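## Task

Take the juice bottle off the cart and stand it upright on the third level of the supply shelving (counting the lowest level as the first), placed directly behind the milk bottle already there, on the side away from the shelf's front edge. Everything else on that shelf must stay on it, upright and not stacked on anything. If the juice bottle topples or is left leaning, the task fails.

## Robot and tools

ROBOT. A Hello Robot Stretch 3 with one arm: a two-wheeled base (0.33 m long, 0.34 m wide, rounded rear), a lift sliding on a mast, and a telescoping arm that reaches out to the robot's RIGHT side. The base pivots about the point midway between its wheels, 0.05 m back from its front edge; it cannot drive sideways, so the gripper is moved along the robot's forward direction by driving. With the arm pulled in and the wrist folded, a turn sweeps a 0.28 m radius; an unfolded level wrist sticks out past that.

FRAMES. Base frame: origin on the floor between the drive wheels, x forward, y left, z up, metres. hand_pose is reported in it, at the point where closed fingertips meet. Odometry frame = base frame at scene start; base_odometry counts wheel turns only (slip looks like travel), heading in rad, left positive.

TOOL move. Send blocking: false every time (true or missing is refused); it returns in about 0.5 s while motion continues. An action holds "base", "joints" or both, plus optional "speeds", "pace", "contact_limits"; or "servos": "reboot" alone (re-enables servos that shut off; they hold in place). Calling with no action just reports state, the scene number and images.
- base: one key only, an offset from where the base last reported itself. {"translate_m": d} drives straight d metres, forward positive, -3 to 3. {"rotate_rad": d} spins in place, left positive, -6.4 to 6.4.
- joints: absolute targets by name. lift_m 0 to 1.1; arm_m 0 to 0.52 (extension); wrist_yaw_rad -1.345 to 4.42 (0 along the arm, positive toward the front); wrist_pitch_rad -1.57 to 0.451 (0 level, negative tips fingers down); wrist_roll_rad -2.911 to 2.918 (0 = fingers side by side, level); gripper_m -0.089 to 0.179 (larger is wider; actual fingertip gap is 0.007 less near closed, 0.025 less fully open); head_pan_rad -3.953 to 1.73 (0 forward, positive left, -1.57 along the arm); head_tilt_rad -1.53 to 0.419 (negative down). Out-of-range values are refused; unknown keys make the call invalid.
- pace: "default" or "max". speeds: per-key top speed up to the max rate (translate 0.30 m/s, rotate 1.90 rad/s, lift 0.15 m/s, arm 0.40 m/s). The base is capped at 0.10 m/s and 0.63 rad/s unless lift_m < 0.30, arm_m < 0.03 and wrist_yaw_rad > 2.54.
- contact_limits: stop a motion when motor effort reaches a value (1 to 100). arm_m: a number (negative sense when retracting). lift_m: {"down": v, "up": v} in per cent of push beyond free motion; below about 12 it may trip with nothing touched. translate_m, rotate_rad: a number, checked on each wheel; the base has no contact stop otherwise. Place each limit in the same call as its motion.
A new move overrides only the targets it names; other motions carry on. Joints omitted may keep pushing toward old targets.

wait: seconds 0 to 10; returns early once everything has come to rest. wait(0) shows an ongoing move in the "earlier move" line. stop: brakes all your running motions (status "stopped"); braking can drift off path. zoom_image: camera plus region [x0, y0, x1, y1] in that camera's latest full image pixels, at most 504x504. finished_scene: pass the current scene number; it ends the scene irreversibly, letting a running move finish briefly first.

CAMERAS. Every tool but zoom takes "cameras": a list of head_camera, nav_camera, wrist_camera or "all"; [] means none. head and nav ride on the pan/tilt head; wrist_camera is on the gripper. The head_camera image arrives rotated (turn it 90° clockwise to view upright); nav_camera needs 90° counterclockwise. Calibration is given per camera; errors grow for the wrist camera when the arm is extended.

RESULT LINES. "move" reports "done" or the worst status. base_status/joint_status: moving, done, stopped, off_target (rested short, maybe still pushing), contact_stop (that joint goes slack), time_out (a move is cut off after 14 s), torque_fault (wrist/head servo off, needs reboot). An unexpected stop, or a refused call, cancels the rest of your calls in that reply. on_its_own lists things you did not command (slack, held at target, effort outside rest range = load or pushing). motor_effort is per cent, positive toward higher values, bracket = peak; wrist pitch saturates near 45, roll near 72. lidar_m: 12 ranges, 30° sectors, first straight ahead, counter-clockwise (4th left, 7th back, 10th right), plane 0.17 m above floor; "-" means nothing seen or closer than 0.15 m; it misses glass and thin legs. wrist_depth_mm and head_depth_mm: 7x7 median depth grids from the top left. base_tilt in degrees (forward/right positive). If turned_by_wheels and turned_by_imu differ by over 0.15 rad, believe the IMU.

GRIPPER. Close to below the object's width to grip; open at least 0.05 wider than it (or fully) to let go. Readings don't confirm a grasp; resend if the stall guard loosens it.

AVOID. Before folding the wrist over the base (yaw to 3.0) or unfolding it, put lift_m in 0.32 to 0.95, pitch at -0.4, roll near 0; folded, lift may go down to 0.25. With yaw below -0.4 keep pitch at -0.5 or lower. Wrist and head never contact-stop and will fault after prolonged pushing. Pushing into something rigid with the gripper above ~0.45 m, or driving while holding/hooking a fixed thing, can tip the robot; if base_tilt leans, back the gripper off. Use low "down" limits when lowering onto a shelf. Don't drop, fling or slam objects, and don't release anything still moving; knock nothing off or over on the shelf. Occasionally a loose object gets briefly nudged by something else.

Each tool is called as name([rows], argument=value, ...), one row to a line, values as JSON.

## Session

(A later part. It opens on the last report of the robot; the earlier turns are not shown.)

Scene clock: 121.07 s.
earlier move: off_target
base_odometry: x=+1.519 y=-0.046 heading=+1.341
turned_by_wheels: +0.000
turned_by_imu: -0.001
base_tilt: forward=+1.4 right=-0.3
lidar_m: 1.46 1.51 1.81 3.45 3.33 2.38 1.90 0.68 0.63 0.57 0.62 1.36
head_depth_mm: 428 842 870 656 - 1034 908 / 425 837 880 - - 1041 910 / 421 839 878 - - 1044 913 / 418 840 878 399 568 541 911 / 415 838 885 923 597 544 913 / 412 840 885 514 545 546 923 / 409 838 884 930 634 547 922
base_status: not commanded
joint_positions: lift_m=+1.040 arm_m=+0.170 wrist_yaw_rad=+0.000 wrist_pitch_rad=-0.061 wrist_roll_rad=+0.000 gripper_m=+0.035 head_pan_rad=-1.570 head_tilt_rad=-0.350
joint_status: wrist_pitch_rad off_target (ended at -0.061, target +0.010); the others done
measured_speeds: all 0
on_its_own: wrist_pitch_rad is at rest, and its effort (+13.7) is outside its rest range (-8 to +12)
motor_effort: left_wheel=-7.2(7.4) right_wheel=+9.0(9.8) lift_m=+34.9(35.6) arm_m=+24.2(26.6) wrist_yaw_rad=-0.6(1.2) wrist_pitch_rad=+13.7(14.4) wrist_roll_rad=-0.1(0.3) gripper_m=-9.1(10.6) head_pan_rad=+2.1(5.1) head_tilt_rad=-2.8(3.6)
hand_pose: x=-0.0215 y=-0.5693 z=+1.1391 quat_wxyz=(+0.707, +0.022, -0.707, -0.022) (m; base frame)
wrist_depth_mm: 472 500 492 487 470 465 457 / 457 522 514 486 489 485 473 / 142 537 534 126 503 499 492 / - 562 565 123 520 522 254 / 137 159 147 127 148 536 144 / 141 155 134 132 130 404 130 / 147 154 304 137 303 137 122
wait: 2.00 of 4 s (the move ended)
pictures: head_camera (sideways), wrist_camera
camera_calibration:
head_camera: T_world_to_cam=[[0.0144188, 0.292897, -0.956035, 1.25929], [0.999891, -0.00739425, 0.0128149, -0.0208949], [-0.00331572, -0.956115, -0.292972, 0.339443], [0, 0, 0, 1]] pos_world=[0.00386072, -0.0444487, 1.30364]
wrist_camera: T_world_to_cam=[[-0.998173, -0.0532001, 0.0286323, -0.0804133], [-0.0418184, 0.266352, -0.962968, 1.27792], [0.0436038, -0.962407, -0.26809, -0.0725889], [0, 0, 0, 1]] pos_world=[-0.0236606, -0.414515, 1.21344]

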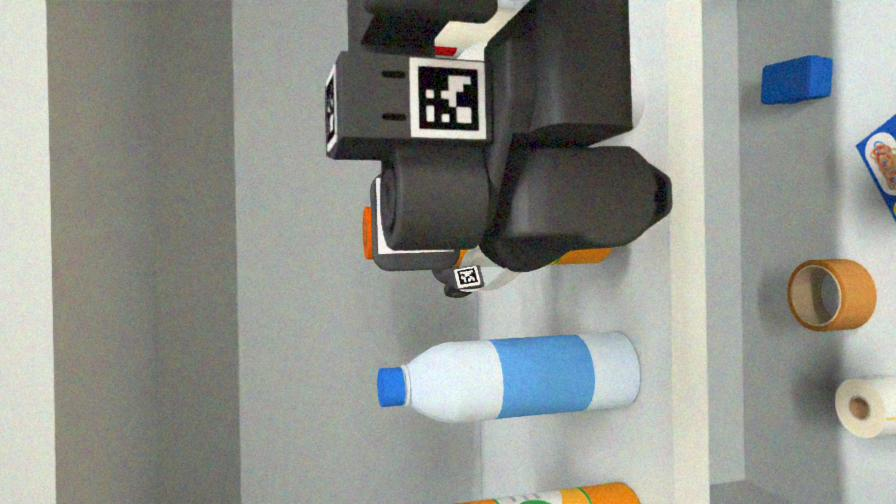

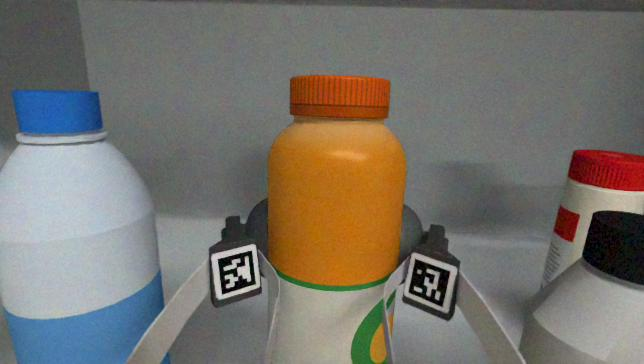

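move(joints={"arm_m":0.3}, blocking=false)

wait(seconds=4, cameras=["head_camera","wrist_camera"])

move(joints={"lift_m":0.998}, speeds={"lift_m":0.03}, contact_limits={"lift_m":{"down":13}}, blocking=false)

wait(seconds=4, cameras=["wrist_camera"])

Scene clock: 122.10 s.
move: moving
base_odometry: x=+1.519 y=-0.046 heading=+1.341
turned_by_wheels: +0.000
turned_by_imu: +0.000
base_tilt: forward=+1.3 right=-0.3
lidar_m: 1.46 1.51 1.81 3.47 3.35 2.37 1.90 0.69 0.63 0.57 0.63 1.36
head_depth_mm: 428 840 872 516 562 1036 908 / 425 840 875 - 545 1037 908 / 421 842 878 289 293 1042 912 / 418 839 880 368 559 541 914 / 415 836 881 923 596 542 910 / 412 839 884 515 544 545 918 / 410 840 885 929 633 547 920
base_status: not commanded
joint_positions: lift_m=+1.040 arm_m=+0.188 wrist_yaw_rad=+0.000 wrist_pitch_rad=-0.061 wrist_roll_rad=+0.000 gripper_m=+0.035 head_pan_rad=-1.570 head_tilt_rad=-0.350
joint_status: arm_m moving
measured_speeds: translate_m=+0.000 rotate_rad=+0.000 lift_m=+0.000 arm_m=+0.068 wrist_yaw_rad=+0.000 wrist_pitch_rad=+0.000 wrist_roll_rad=+0.000 head_pan_rad=+0.000 head_tilt_rad=+0.000
motor_effort: left_wheel=-7.2(7.2) right_wheel=+8.9(9.6) lift_m=+34.8(35.0) arm_m=+24.3(26.3) wrist_yaw_rad=-0.7(1.0) wrist_pitch_rad=+13.7(14.1) wrist_roll_rad=-0.3(0.3) gripper_m=-8.4(10.5) head_pan_rad=+3.3(3.9) head_tilt_rad=-2.9(3.2)
hand_pose: x=-0.0215 y=-0.5870 z=+1.1391 quat_wxyz=(+0.707, +0.022, -0.707, -0.022) (m; base frame)
wrist_depth_mm: 469 484 480 467 459 451 443 / 457 502 494 476 475 467 458 / 139 524 518 125 494 485 477 / - 541 542 122 509 510 247 / 129 166 146 127 148 520 249 / 129 151 134 132 130 406 133 / 133 147 305 138 305 135 118
camera_calibration:
head_camera: T_world_to_cam=[[0.0144188, 0.292897, -0.956035, 1.25929], [0.999891, -0.00739425, 0.0128149, -0.0208949], [-0.00331572, -0.956115, -0.292972, 0.339443], [0, 0, 0, 1]] pos_world=[0.00386072, -0.0444487, 1.30364]
nav_camera: T_world_to_cam=[[0.0464442, -0.301062, 0.952473, -1.19721], [-0.998079, -0.0531263, 0.0318756, 0.0136491], [0.0410048, -0.952123, -0.302951, 0.355268], [0, 0, 0, 1]] pos_world=[0.0546588, -0.0214514, 1.24751]
wrist_camera: T_world_to_cam=[[-0.998173, -0.0532001, 0.0286323, -0.0813549], [-0.0418184, 0.266352, -0.962968, 1.28264], [0.0436038, -0.962407, -0.26809, -0.0896235], [0, 0, 0, 1]] pos_world=[-0.0236606, -0.432215, 1.21344]

Scene clock: 123.80 s.
earlier move: done
base_odometry: x=+1.519 y=-0.046 heading=+1.341
turned_by_wheels: +0.000
turned_by_imu: +0.000
base_tilt: forward=+1.3 right=-0.2
lidar_m: 1.46 1.51 1.81 3.47 3.33 2.38 1.90 0.68 0.63 0.58 0.62 1.36
head_depth_mm: 428 838 867 518 589 1036 909 / 424 840 414 372 534 1037 911 / 421 838 865 389 625 539 916 / 419 836 875 473 627 541 912 / 415 842 886 923 595 543 912 / 413 839 886 514 546 545 919 / 410 838 880 929 634 547 923
base_status: not commanded
joint_positions: lift_m=+1.040 arm_m=+0.300 wrist_yaw_rad=+0.000 wrist_pitch_rad=-0.061 wrist_roll_rad=+0.000 gripper_m=+0.035 head_pan_rad=-1.570 head_tilt_rad=-0.350
joint_status: all done
measured_speeds: all 0
on_its_own: wrist_pitch_rad is at rest, and its effort (+13.2) is outside its rest range (-8 to +12)
motor_effort: left_wheel=-6.9(7.3) right_wheel=+8.8(9.7) lift_m=+34.6(35.0) arm_m=+24.7(26.5) wrist_yaw_rad=-0.3(1.0) wrist_pitch_rad=+13.2(14.1) wrist_roll_rad=+0.2(0.4) gripper_m=-8.5(10.5) head_pan_rad=+3.6(4.4) head_tilt_rad=-3.1(3.6)
hand_pose: x=-0.0215 y=-0.6993 z=+1.1391 quat_wxyz=(+0.707, +0.022, -0.707, -0.022) (m; base frame)
wrist_depth_mm: 384 377 370 363 356 350 344 / 400 394 389 371 369 363 356 / 418 414 403 125 383 380 373 / 432 429 419 122 395 393 385 / 448 445 146 127 148 410 403 / 374 376 134 131 130 401 408 / 300 282 304 138 303 309 324
wait: 1.70 of 4 s (the move ended)
pictures: head_camera (sideways), wrist_camera
camera_calibration:
head_camera: T_world_to_cam=[[0.0144188, 0.292897, -0.956035, 1.25929], [0.999891, -0.00739425, 0.0128149, -0.0208949], [-0.00331572, -0.956115, -0.292972, 0.339443], [0, 0, 0, 1]] pos_world=[0.00386072, -0.0444487, 1.30364]
wrist_camera: T_world_to_cam=[[-0.998173, -0.0532001, 0.0286323, -0.0873293], [-0.0418184, 0.266352, -0.962968, 1.31255], [0.0436038, -0.962407, -0.26809, -0.197702], [0, 0, 0, 1]] pos_world=[-0.0236606, -0.544515, 1.21344]

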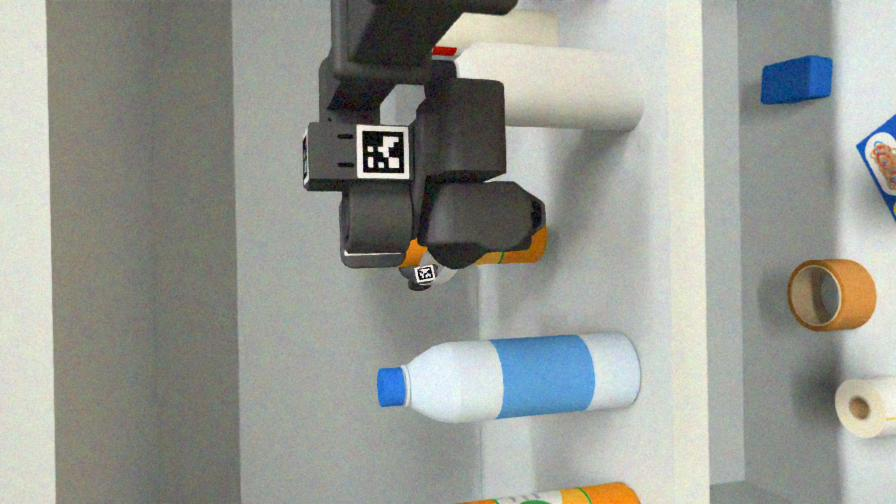

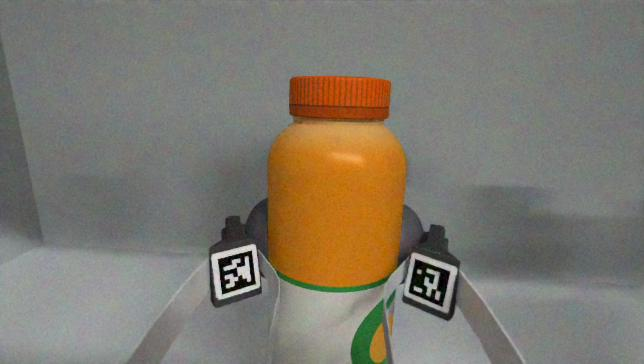

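Scene clock: 124.30 s.
move: moving
base_odometry: x=+1.519 y=-0.046 heading=+1.341
turned_by_wheels: +0.000
turned_by_imu: +0.000
base_tilt: forward=+1.4 right=-0.2
lidar_m: 1.46 1.51 1.81 3.47 3.32 2.38 1.90 0.68 0.63 0.58 0.62 1.36
head_depth_mm: 428 837 870 512 587 1038 911 / 424 839 866 375 534 1043 908 / 421 838 871 386 624 540 910 / 418 840 879 453 627 540 913 / 415 840 882 918 597 542 911 / 412 839 884 515 545 545 917 / 409 837 886 929 635 547 920
base_status: not commanded
joint_positions: lift_m=+1.027 arm_m=+0.300 wrist_yaw_rad=+0.000 wrist_pitch_rad=-0.061 wrist_roll_rad=+0.000 gripper_m=+0.035 head_pan_rad=-1.570 head_tilt_rad=-0.350
joint_status: lift_m moving
measured_speeds: translate_m=+0.000 rotate_rad=+0.000 lift_m=-0.030 arm_m=+0.000 wrist_yaw_rad=+0.000 wrist_pitch_rad=+0.000 wrist_roll_rad=+0.000 head_pan_rad=+0.000 head_tilt_rad=+0.000
motor_effort: left_wheel=-6.7(7.2) right_wheel=+8.3(9.5) lift_m=+22.6(35.5) arm_m=+24.1(25.5) wrist_yaw_rad=-0.7(0.9) wrist_pitch_rad=+13.3(14.1) wrist_roll_rad=+0.0(0.3) gripper_m=-9.9(10.4) head_pan_rad=+3.3(3.7) head_tilt_rad=-2.6(3.1)
contact_limits: lift_m down 13 (down: maximum 72; up: maximum 65)
hand_pose: x=-0.0215 y=-0.6993 z=+1.1262 quat_wxyz=(+0.707, +0.022, -0.707, -0.022) (m; base frame)
wrist_depth_mm: 386 380 369 365 357 350 343 / 402 393 389 371 367 363 359 / 419 410 402 125 380 376 371 / 439 429 420 122 396 395 386 / 444 442 146 127 148 412 400 / 353 371 133 132 130 387 392 / 286 266 289 137 287 292 309
camera_calibration:
head_camera: T_world_to_cam=[[0.0144188, 0.292897, -0.956035, 1.25929], [0.999891, -0.00739425, 0.0128149, -0.0208949], [-0.00331572, -0.956115, -0.292972, 0.339443], [0, 0, 0, 1]] pos_world=[0.00386072, -0.0444487, 1.30364]
nav_camera: T_world_to_cam=[[0.0464442, -0.301062, 0.952473, -1.19721], [-0.998079, -0.0531263, 0.0318756, 0.0136491], [0.0410048, -0.952123, -0.302951, 0.355268], [0, 0, 0, 1]] pos_world=[0.0546588, -0.0214514, 1.24751]
wrist_camera: T_world_to_cam=[[-0.998173, -0.0532069, 0.0286275, -0.0869607], [-0.0418209, 0.26647, -0.962935, 1.30025], [0.0436064, -0.962373, -0.268209, -0.200972], [0, 0, 0, 1]] pos_world=[-0.0236606, -0.544515, 1.20064]

Scene clock: 125.63 s.
earlier move: done
base_odometry: x=+1.519 y=-0.046 heading=+1.341
turned_by_wheels: +0.000
turned_by_imu: +0.000
base_tilt: forward=+1.4 right=-0.2
lidar_m: 1.46 1.51 1.81 3.46 3.33 2.38 1.90 0.68 0.63 0.58 0.62 1.36
head_depth_mm: 428 840 887 315 557 1041 908 / 424 842 887 392 530 1035 910 / 420 838 879 393 564 1043 909 / 417 840 878 483 596 541 916 / 414 839 882 916 597 545 913 / 411 839 885 515 546 545 917 / 408 839 885 930 636 549 918
base_status: not commanded
joint_positions: lift_m=+0.998 arm_m=+0.300 wrist_yaw_rad=+0.000 wrist_pitch_rad=+0.007 wrist_roll_rad=+0.000 gripper_m=+0.035 head_pan_rad=-1.570 head_tilt_rad=-0.350
joint_status: all done
measured_speeds: all 0
on_its_own: wrist_pitch_rad moved +0.068 to your old target +0.010
motor_effort: left_wheel=-6.4(7.2) right_wheel=+9.0(9.5) lift_m=+15.3(35.5) arm_m=+23.2(25.5) wrist_yaw_rad=-0.3(1.0) wrist_pitch_rad=+0.6(14.1) wrist_roll_rad=-0.1(0.4) gripper_m=-9.7(11.0) head_pan_rad=+3.4(4.2) head_tilt_rad=-2.4(3.2)
contact_limits: lift_m down 13 (down: maximum 72; up: maximum 65)
hand_pose: x=-0.0215 y=-0.7014 z=+1.1145 quat_wxyz=(+0.707, -0.002, -0.707, +0.002) (m; base frame)
wrist_depth_mm: 392 385 378 372 365 357 353 / 405 399 389 138 376 369 360 / 419 410 402 128 382 380 372 / 428 424 414 124 392 393 383 / 443 435 147 128 144 402 394 / 352 376 133 131 130 389 400 / 286 259 273 134 280 287 304
wait: 1.33 of 4 s (the move ended)
pictures: wrist_camera
camera_calibration:
wrist_camera: T_world_to_cam=[[-0.998173, -0.0511276, 0.0321933, -0.0892521], [-0.0418224, 0.200143, -0.978874, 1.26068], [0.0436042, -0.978432, -0.201916, -0.291343], [0, 0, 0, 1]] pos_world=[-0.0236606, -0.541939, 1.17809]

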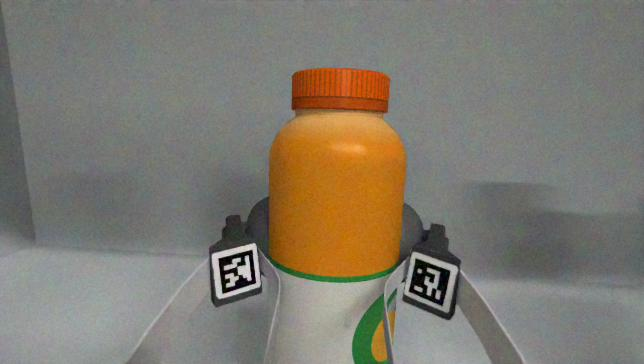

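move(joints={"gripper_m":0.105}, blocking=false)

wait(seconds=3, cameras=["wrist_camera"])

move(joints={"arm_m":0.0}, blocking=false)

wait(seconds=5, cameras=["wrist_camera","head_camera"])

Scene clock: 126.53 s.
move: moving
base_odometry: x=+1.519 y=-0.046 heading=+1.341
turned_by_wheels: +0.000
turned_by_imu: +0.000
base_tilt: forward=+1.5 right=-0.2
lidar_m: 1.46 1.51 1.81 3.46 3.33 2.39 1.90 0.68 0.63 0.57 0.63 1.35
head_depth_mm: 427 840 885 315 555 1035 907 / 424 843 887 392 529 1039 911 / 420 838 878 393 564 1041 911 / 418 839 876 481 596 542 914 / 414 835 883 920 598 545 913 / 411 838 886 515 545 546 918 / 408 838 885 928 635 548 923
base_status: not commanded
joint_positions: lift_m=+0.998 arm_m=+0.300 wrist_yaw_rad=+0.000 wrist_pitch_rad=+0.001 wrist_roll_rad=+0.000 gripper_m=+0.072 head_pan_rad=-1.570 head_tilt_rad=-0.350
joint_status: gripper_m moving
measured_speeds: translate_m=+0.000 rotate_rad=+0.000 lift_m=+0.000 arm_m=+0.000 wrist_yaw_rad=+0.000 wrist_pitch_rad=-0.096 wrist_roll_rad=+0.000 head_pan_rad=+0.000 head_tilt_rad=+0.000
motor_effort: left_wheel=-6.8(7.1) right_wheel=+8.8(9.1) lift_m=+16.3(16.3) arm_m=+22.1(23.0) wrist_yaw_rad=-0.7(0.9) wrist_pitch_rad=+3.3(3.3) wrist_roll_rad=+0.0(0.3) gripper_m=+78.0(78.0) head_pan_rad=+2.8(3.7) head_tilt_rad=-2.8(3.0)
contact_limits: lift_m down 13 (down: maximum 72; up: maximum 65)
hand_pose: x=-0.0215 y=-0.7013 z=+1.1130 quat_wxyz=(+0.707, +0.000, -0.707, +0.000) (m; base frame)
wrist_depth_mm: 392 386 379 372 364 358 351 / 402 397 388 131 372 368 361 / 419 411 401 126 382 381 372 / 428 421 414 124 391 392 383 / 440 437 151 127 148 402 394 / 350 355 134 131 133 385 397 / 286 95 270 134 280 283 302
camera_calibration:
head_camera: T_world_to_cam=[[0.0144188, 0.292897, -0.956035, 1.25929], [0.999891, -0.00739425, 0.0128149, -0.0208949], [-0.00331572, -0.956115, -0.292972, 0.339443], [0, 0, 0, 1]] pos_world=[0.00386072, -0.0444487, 1.30364]
nav_camera: T_world_to_cam=[[0.0464442, -0.301062, 0.952473, -1.19721], [-0.998079, -0.0531263, 0.0318756, 0.0136491], [0.0410048, -0.952123, -0.302951, 0.355268], [0, 0, 0, 1]] pos_world=[0.0546588, -0.0214514, 1.24751]
wrist_camera: T_world_to_cam=[[-0.998173, -0.0513177, 0.0318932, -0.0889931], [-0.0418225, 0.205866, -0.977686, 1.26184], [0.0436069, -0.977234, -0.207637, -0.284279], [0, 0, 0, 1]] pos_world=[-0.0236606, -0.542145, 1.1775]

Scene clock: 127.27 s.
earlier move: done
base_odometry: x=+1.519 y=-0.046 heading=+1.341
turned_by_wheels: +0.000
turned_by_imu: +0.000
base_tilt: forward=+1.3 right=-0.3
lidar_m: 1.46 1.51 1.81 3.46 3.32 2.38 1.90 0.68 0.63 0.58 0.62 1.36
head_depth_mm: 428 840 887 315 554 1034 908 / 424 836 884 393 529 1042 909 / 421 838 880 393 565 1042 909 / 417 837 876 483 596 542 912 / 415 839 885 914 596 544 912 / 411 839 886 515 544 545 919 / 410 837 884 934 635 547 920
base_status: not commanded
joint_positions: lift_m=+0.998 arm_m=+0.300 wrist_yaw_rad=+0.000 wrist_pitch_rad=-0.006 wrist_roll_rad=+0.000 gripper_m=+0.105 head_pan_rad=-1.570 head_tilt_rad=-0.350
joint_status: all done
measured_speeds: all 0
motor_effort: left_wheel=-6.7(7.2) right_wheel=+8.9(9.3) lift_m=+25.6(25.6) arm_m=+21.2(23.0) wrist_yaw_rad=-0.5(0.9) wrist_pitch_rad=+3.3(3.8) wrist_roll_rad=-0.2(0.3) gripper_m=-0.2(79.3) head_pan_rad=+3.8(4.3) head_tilt_rad=-2.0(3.0)
contact_limits: lift_m down 13 (down: maximum 72; up: maximum 65)
hand_pose: x=-0.0215 y=-0.7011 z=+1.1110 quat_wxyz=(+0.707, +0.002, -0.707, -0.002) (m; base frame)
wrist_depth_mm: 392 382 378 368 362 358 351 / 403 396 387 126 370 367 359 / 416 409 403 118 380 381 371 / 430 425 419 116 392 388 384 / 440 438 151 120 129 400 395 / 342 125 135 125 134 129 385 / 278 261 274 129 262 266 295
wait: 0.73 of 3 s (the move ended)
pictures: wrist_camera
camera_calibration:
wrist_camera: T_world_to_cam=[[-0.998173, -0.0515565, 0.0315054, -0.08866], [-0.0418241, 0.213268, -0.976098, 1.26337], [0.0436052, -0.975632, -0.215035, -0.27515], [0, 0, 0, 1]] pos_world=[-0.0236606, -0.542453, 1.1768]

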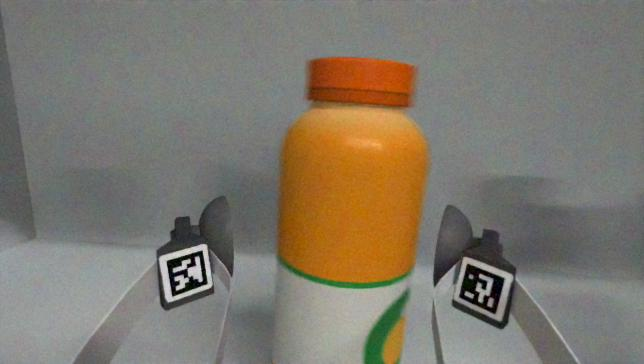

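Scene clock: 127.77 s.
move: moving
base_odometry: x=+1.519 y=-0.046 heading=+1.341
turned_by_wheels: +0.000
turned_by_imu: +0.000
base_tilt: forward=+1.3 right=-0.2
lidar_m: 1.46 1.51 1.81 3.45 3.31 2.38 1.90 0.68 0.63 0.58 0.62 1.36
head_depth_mm: 428 836 886 311 556 1032 908 / 425 838 885 376 370 1039 912 / 421 839 878 380 404 1039 911 / 418 840 874 475 569 542 916 / 414 838 888 913 598 543 913 / 412 837 883 515 544 544 920 / 409 836 886 932 635 549 921
base_status: not commanded
joint_positions: lift_m=+0.998 arm_m=+0.282 wrist_yaw_rad=+0.000 wrist_pitch_rad=-0.006 wrist_roll_rad=+0.000 gripper_m=+0.105 head_pan_rad=-1.570 head_tilt_rad=-0.350
joint_status: arm_m moving
measured_speeds: translate_m=+0.000 rotate_rad=+0.000 lift_m=+0.000 arm_m=-0.068 wrist_yaw_rad=+0.000 wrist_pitch_rad=+0.000 wrist_roll_rad=+0.000 head_pan_rad=+0.000 head_tilt_rad=+0.000
motor_effort: left_wheel=-6.6(6.9) right_wheel=+8.7(9.6) lift_m=+32.1(32.1) arm_m=-23.4(25.2) wrist_yaw_rad=-0.1(0.8) wrist_pitch_rad=+3.2(3.9) wrist_roll_rad=+0.0(0.3) gripper_m=+0.9(1.2) head_pan_rad=+3.4(4.2) head_tilt_rad=-1.6(2.7)
contact_limits: lift_m down 13 (down: maximum 72; up: maximum 65)
hand_pose: x=-0.0215 y=-0.6834 z=+1.1110 quat_wxyz=(+0.707, +0.003, -0.707, -0.003) (m; base frame)
wrist_depth_mm: 407 398 391 381 378 370 363 / 415 412 402 148 384 380 377 / 432 424 418 138 393 391 386 / 447 438 430 138 407 407 398 / 443 450 154 142 148 415 410 / 341 124 314 146 151 130 383 / 280 261 275 151 273 266 295
camera_calibration:
head_camera: T_world_to_cam=[[0.0144188, 0.292897, -0.956035, 1.25929], [0.999891, -0.00739425, 0.0128149, -0.0208949], [-0.00331572, -0.956115, -0.292972, 0.339443], [0, 0, 0, 1]] pos_world=[0.00386072, -0.0444487, 1.30364]
nav_camera: T_world_to_cam=[[0.0464442, -0.301062, 0.952473, -1.19721], [-0.998079, -0.0531263, 0.0318756, 0.0136491], [0.0410048, -0.952123, -0.302951, 0.355268], [0, 0, 0, 1]] pos_world=[0.0546588, -0.0214514, 1.24751]
wrist_camera: T_world_to_cam=[[-0.998173, -0.0515652, 0.0314929, -0.0877425], [-0.0418233, 0.21348, -0.976052, 1.25968], [0.0436072, -0.975586, -0.215247, -0.257705], [0, 0, 0, 1]] pos_world=[-0.0236606, -0.524854, 1.1768]

Scene clock: 130.70 s.
earlier move: done
base_odometry: x=+1.519 y=-0.046 heading=+1.341
turned_by_wheels: +0.000
turned_by_imu: -0.001
base_tilt: forward=+1.4 right=-0.2
lidar_m: 1.46 1.51 1.81 3.47 3.33 2.38 1.90 0.68 0.63 0.58 0.62 1.36
head_depth_mm: 427 839 886 652 619 538 - / 423 839 887 916 521 538 - / 421 838 884 914 700 - - / 417 839 879 656 668 - - / 413 838 885 921 541 543 911 / 411 839 886 515 546 546 918 / 409 837 882 931 636 549 922
base_status: not commanded
joint_positions: lift_m=+0.998 arm_m=+0.000 wrist_yaw_rad=+0.000 wrist_pitch_rad=-0.007 wrist_roll_rad=+0.000 gripper_m=+0.105 head_pan_rad=-1.570 head_tilt_rad=-0.350
joint_status: all done
measured_speeds: all 0
motor_effort: left_wheel=-6.5(6.9) right_wheel=+8.7(9.6) lift_m=+33.9(34.6) arm_m=-24.1(26.6) wrist_yaw_rad=-0.7(1.1) wrist_pitch_rad=+3.5(4.2) wrist_roll_rad=+0.3(0.5) gripper_m=-0.4(1.7) head_pan_rad=+2.0(4.2) head_tilt_rad=-2.2(2.7)
contact_limits: lift_m down 13 (down: maximum 72; up: maximum 65)
hand_pose: x=-0.0215 y=-0.4010 z=+1.1108 quat_wxyz=(+0.707, +0.003, -0.707, -0.003) (m; base frame)
wrist_depth_mm: 470 663 651 640 637 625 610 / 438 685 672 656 657 643 632 / 299 314 306 421 678 649 626 / 310 335 315 442 693 287 292 / 319 339 333 442 475 433 294 / 325 124 321 364 346 129 297 / 298 292 288 283 284 274 290
wait: 2.93 of 5 s (the move ended)
pictures: head_camera (sideways), wrist_camera
camera_calibration:
head_camera: T_world_to_cam=[[0.0144188, 0.292897, -0.956035, 1.25929], [0.999891, -0.00739425, 0.0128149, -0.0208949], [-0.00331572, -0.956115, -0.292972, 0.339443], [0, 0, 0, 1]] pos_world=[0.00386072, -0.0444487, 1.30364]
wrist_camera: T_world_to_cam=[[-0.998173, -0.0515875, 0.0314521, -0.0731399], [-0.0418232, 0.214264, -0.97588, 1.1993], [0.0436042, -0.975413, -0.21603, 0.0186439], [0, 0, 0, 1]] pos_world=[-0.0236606, -0.242555, 1.1767]

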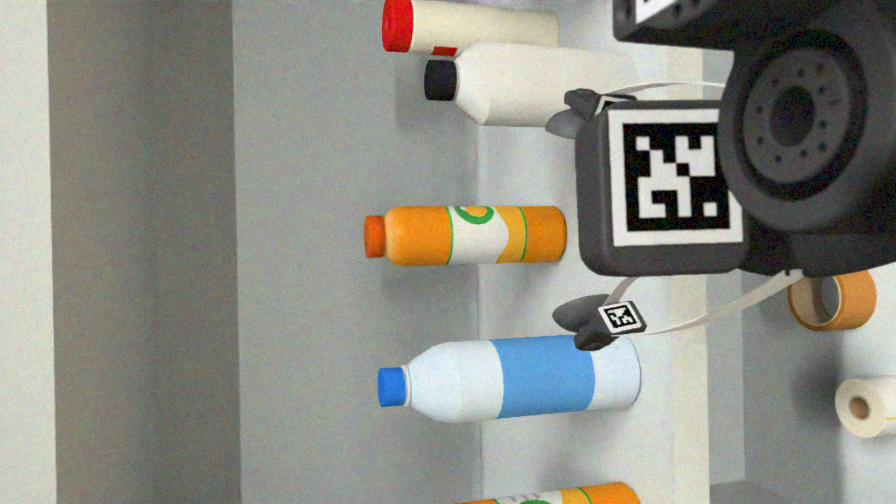

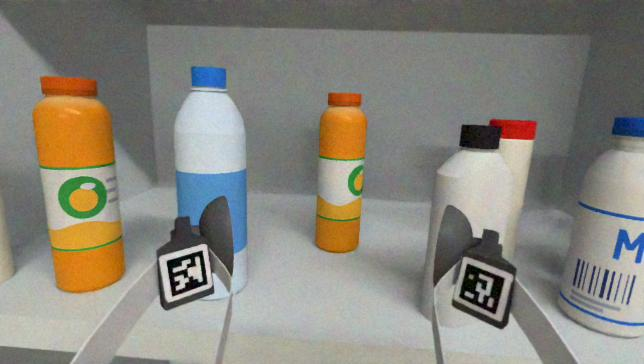

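move(base={"translate_m":-0.254}, joints={"lift_m":0.947,"wrist_pitch_rad":0.02}, blocking=false)

wait(seconds=6, cameras=["wrist_camera"])

Scene clock: 131.53 s.
move: moving
base_odometry: x=+1.515 y=-0.061 heading=+1.341
turned_by_wheels: +0.000
turned_by_imu: +0.000
base_tilt: forward=+1.5 right=+0.2
lidar_m: 1.48 1.53 1.82 3.47 3.31 2.37 1.88 1.41 0.64 0.57 0.63 1.36
head_depth_mm: 428 838 883 663 620 535 - / 424 840 885 520 525 1042 - / 420 837 888 924 699 - - / 417 837 878 651 663 - - / 415 839 885 922 629 523 914 / 412 846 886 516 540 545 919 / 409 837 885 932 672 546 921
base_status: translate_m moving
joint_positions: lift_m=+0.973 arm_m=+0.000 wrist_yaw_rad=+0.000 wrist_pitch_rad=-0.004 wrist_roll_rad=+0.000 gripper_m=+0.105 head_pan_rad=-1.570 head_tilt_rad=-0.350
joint_status: lift_m moving; wrist_pitch_rad moving
measured_speeds: translate_m=-0.058 rotate_rad=+0.000 lift_m=-0.097 arm_m=+0.000 wrist_yaw_rad=+0.000 wrist_pitch_rad=+0.000 wrist_roll_rad=+0.000 head_pan_rad=+0.000 head_tilt_rad=+0.000
motor_effort: left_wheel=-8.2(9.6) right_wheel=-6.9(6.9) lift_m=+16.1(34.0) arm_m=-23.6(25.2) wrist_yaw_rad=-0.5(0.9) wrist_pitch_rad=+4.6(6.0) wrist_roll_rad=+0.0(0.3) gripper_m=+0.3(1.3) head_pan_rad=+3.0(3.9) head_tilt_rad=-2.1(2.5)
hand_pose: x=-0.0215 y=-0.4011 z=+1.0863 quat_wxyz=(+0.707, +0.002, -0.707, -0.002) (m; base frame)
wrist_depth_mm: 487 666 654 646 632 630 615 / 294 572 669 657 661 638 631 / 298 297 315 669 669 405 282 / 310 331 326 589 615 419 281 / 323 398 386 435 426 416 284 / 307 125 288 324 310 130 290 / 297 286 283 278 273 269 267
camera_calibration:
head_camera: T_world_to_cam=[[0.0144188, 0.292897, -0.956035, 1.25929], [0.999891, -0.00739425, 0.0128149, -0.0208949], [-0.00331572, -0.956115, -0.292972, 0.339443], [0, 0, 0, 1]] pos_world=[0.00386072, -0.0444487, 1.30364]
nav_camera: T_world_to_cam=[[0.0464442, -0.301062, 0.952473, -1.19721], [-0.998079, -0.0531263, 0.0318756, 0.0136491], [0.0410048, -0.952123, -0.302951, 0.355268], [0, 0, 0, 1]] pos_world=[0.0546588, -0.0214514, 1.24751]
wrist_camera: T_world_to_cam=[[-0.998173, -0.0514893, 0.0316102, -0.0725064], [-0.0418222, 0.211255, -0.976536, 1.17491], [0.0436033, -0.976074, -0.213022, 0.00971898], [0, 0, 0, 1]] pos_world=[-0.0236606, -0.242451, 1.1517]

Scene clock: 134.70 s.
earlier move: done
base_odometry: x=+1.461 y=-0.293 heading=+1.341
turned_by_wheels: +0.000
turned_by_imu: -0.001
base_tilt: forward=+1.4 right=-0.2
lidar_m: 1.72 1.77 1.98 3.45 2.35 2.13 1.65 1.42 0.52 0.59 0.59 0.81
head_depth_mm: 428 597 602 610 590 537 675 / 424 826 869 643 654 515 803 / 421 838 883 576 575 516 - / 418 837 878 526 534 519 - / 415 837 882 916 629 520 914 / 412 834 880 910 530 544 919 / 409 834 885 651 637 546 892
base_status: done
joint_positions: lift_m=+0.947 arm_m=+0.000 wrist_yaw_rad=+0.000 wrist_pitch_rad=-0.004 wrist_roll_rad=+0.000 gripper_m=+0.105 head_pan_rad=-1.570 head_tilt_rad=-0.350
joint_status: all done
measured_speeds: all 0
motor_effort: left_wheel=-7.4(12.0) right_wheel=+0.2(8.0) lift_m=+17.2(34.0) arm_m=-22.3(25.2) wrist_yaw_rad=-0.4(1.0) wrist_pitch_rad=+4.6(6.0) wrist_roll_rad=-0.1(0.5) gripper_m=+0.4(1.5) head_pan_rad=+3.7(3.9) head_tilt_rad=-1.5(2.5)
hand_pose: x=-0.0215 y=-0.4011 z=+1.0606 quat_wxyz=(+0.707, +0.002, -0.707, -0.002) (m; base frame)
wrist_depth_mm: 682 661 658 634 633 - 234 / 697 412 676 279 643 - 232 / 719 421 312 275 331 388 230 / 552 430 324 284 351 - 238 / 343 327 319 293 344 155 241 / 282 124 270 269 263 130 249 / - 802 795 777 268 106 256
wait: 3.17 of 6 s (the move ended)
pictures: wrist_camera
camera_calibration:
wrist_camera: T_world_to_cam=[[-0.998173, -0.0514872, 0.0316158, -0.0716999], [-0.041823, 0.211159, -0.976557, 1.14981], [0.0436042, -0.976095, -0.212927, 0.00413206], [0, 0, 0, 1]] pos_world=[-0.0236606, -0.242451, 1.126]

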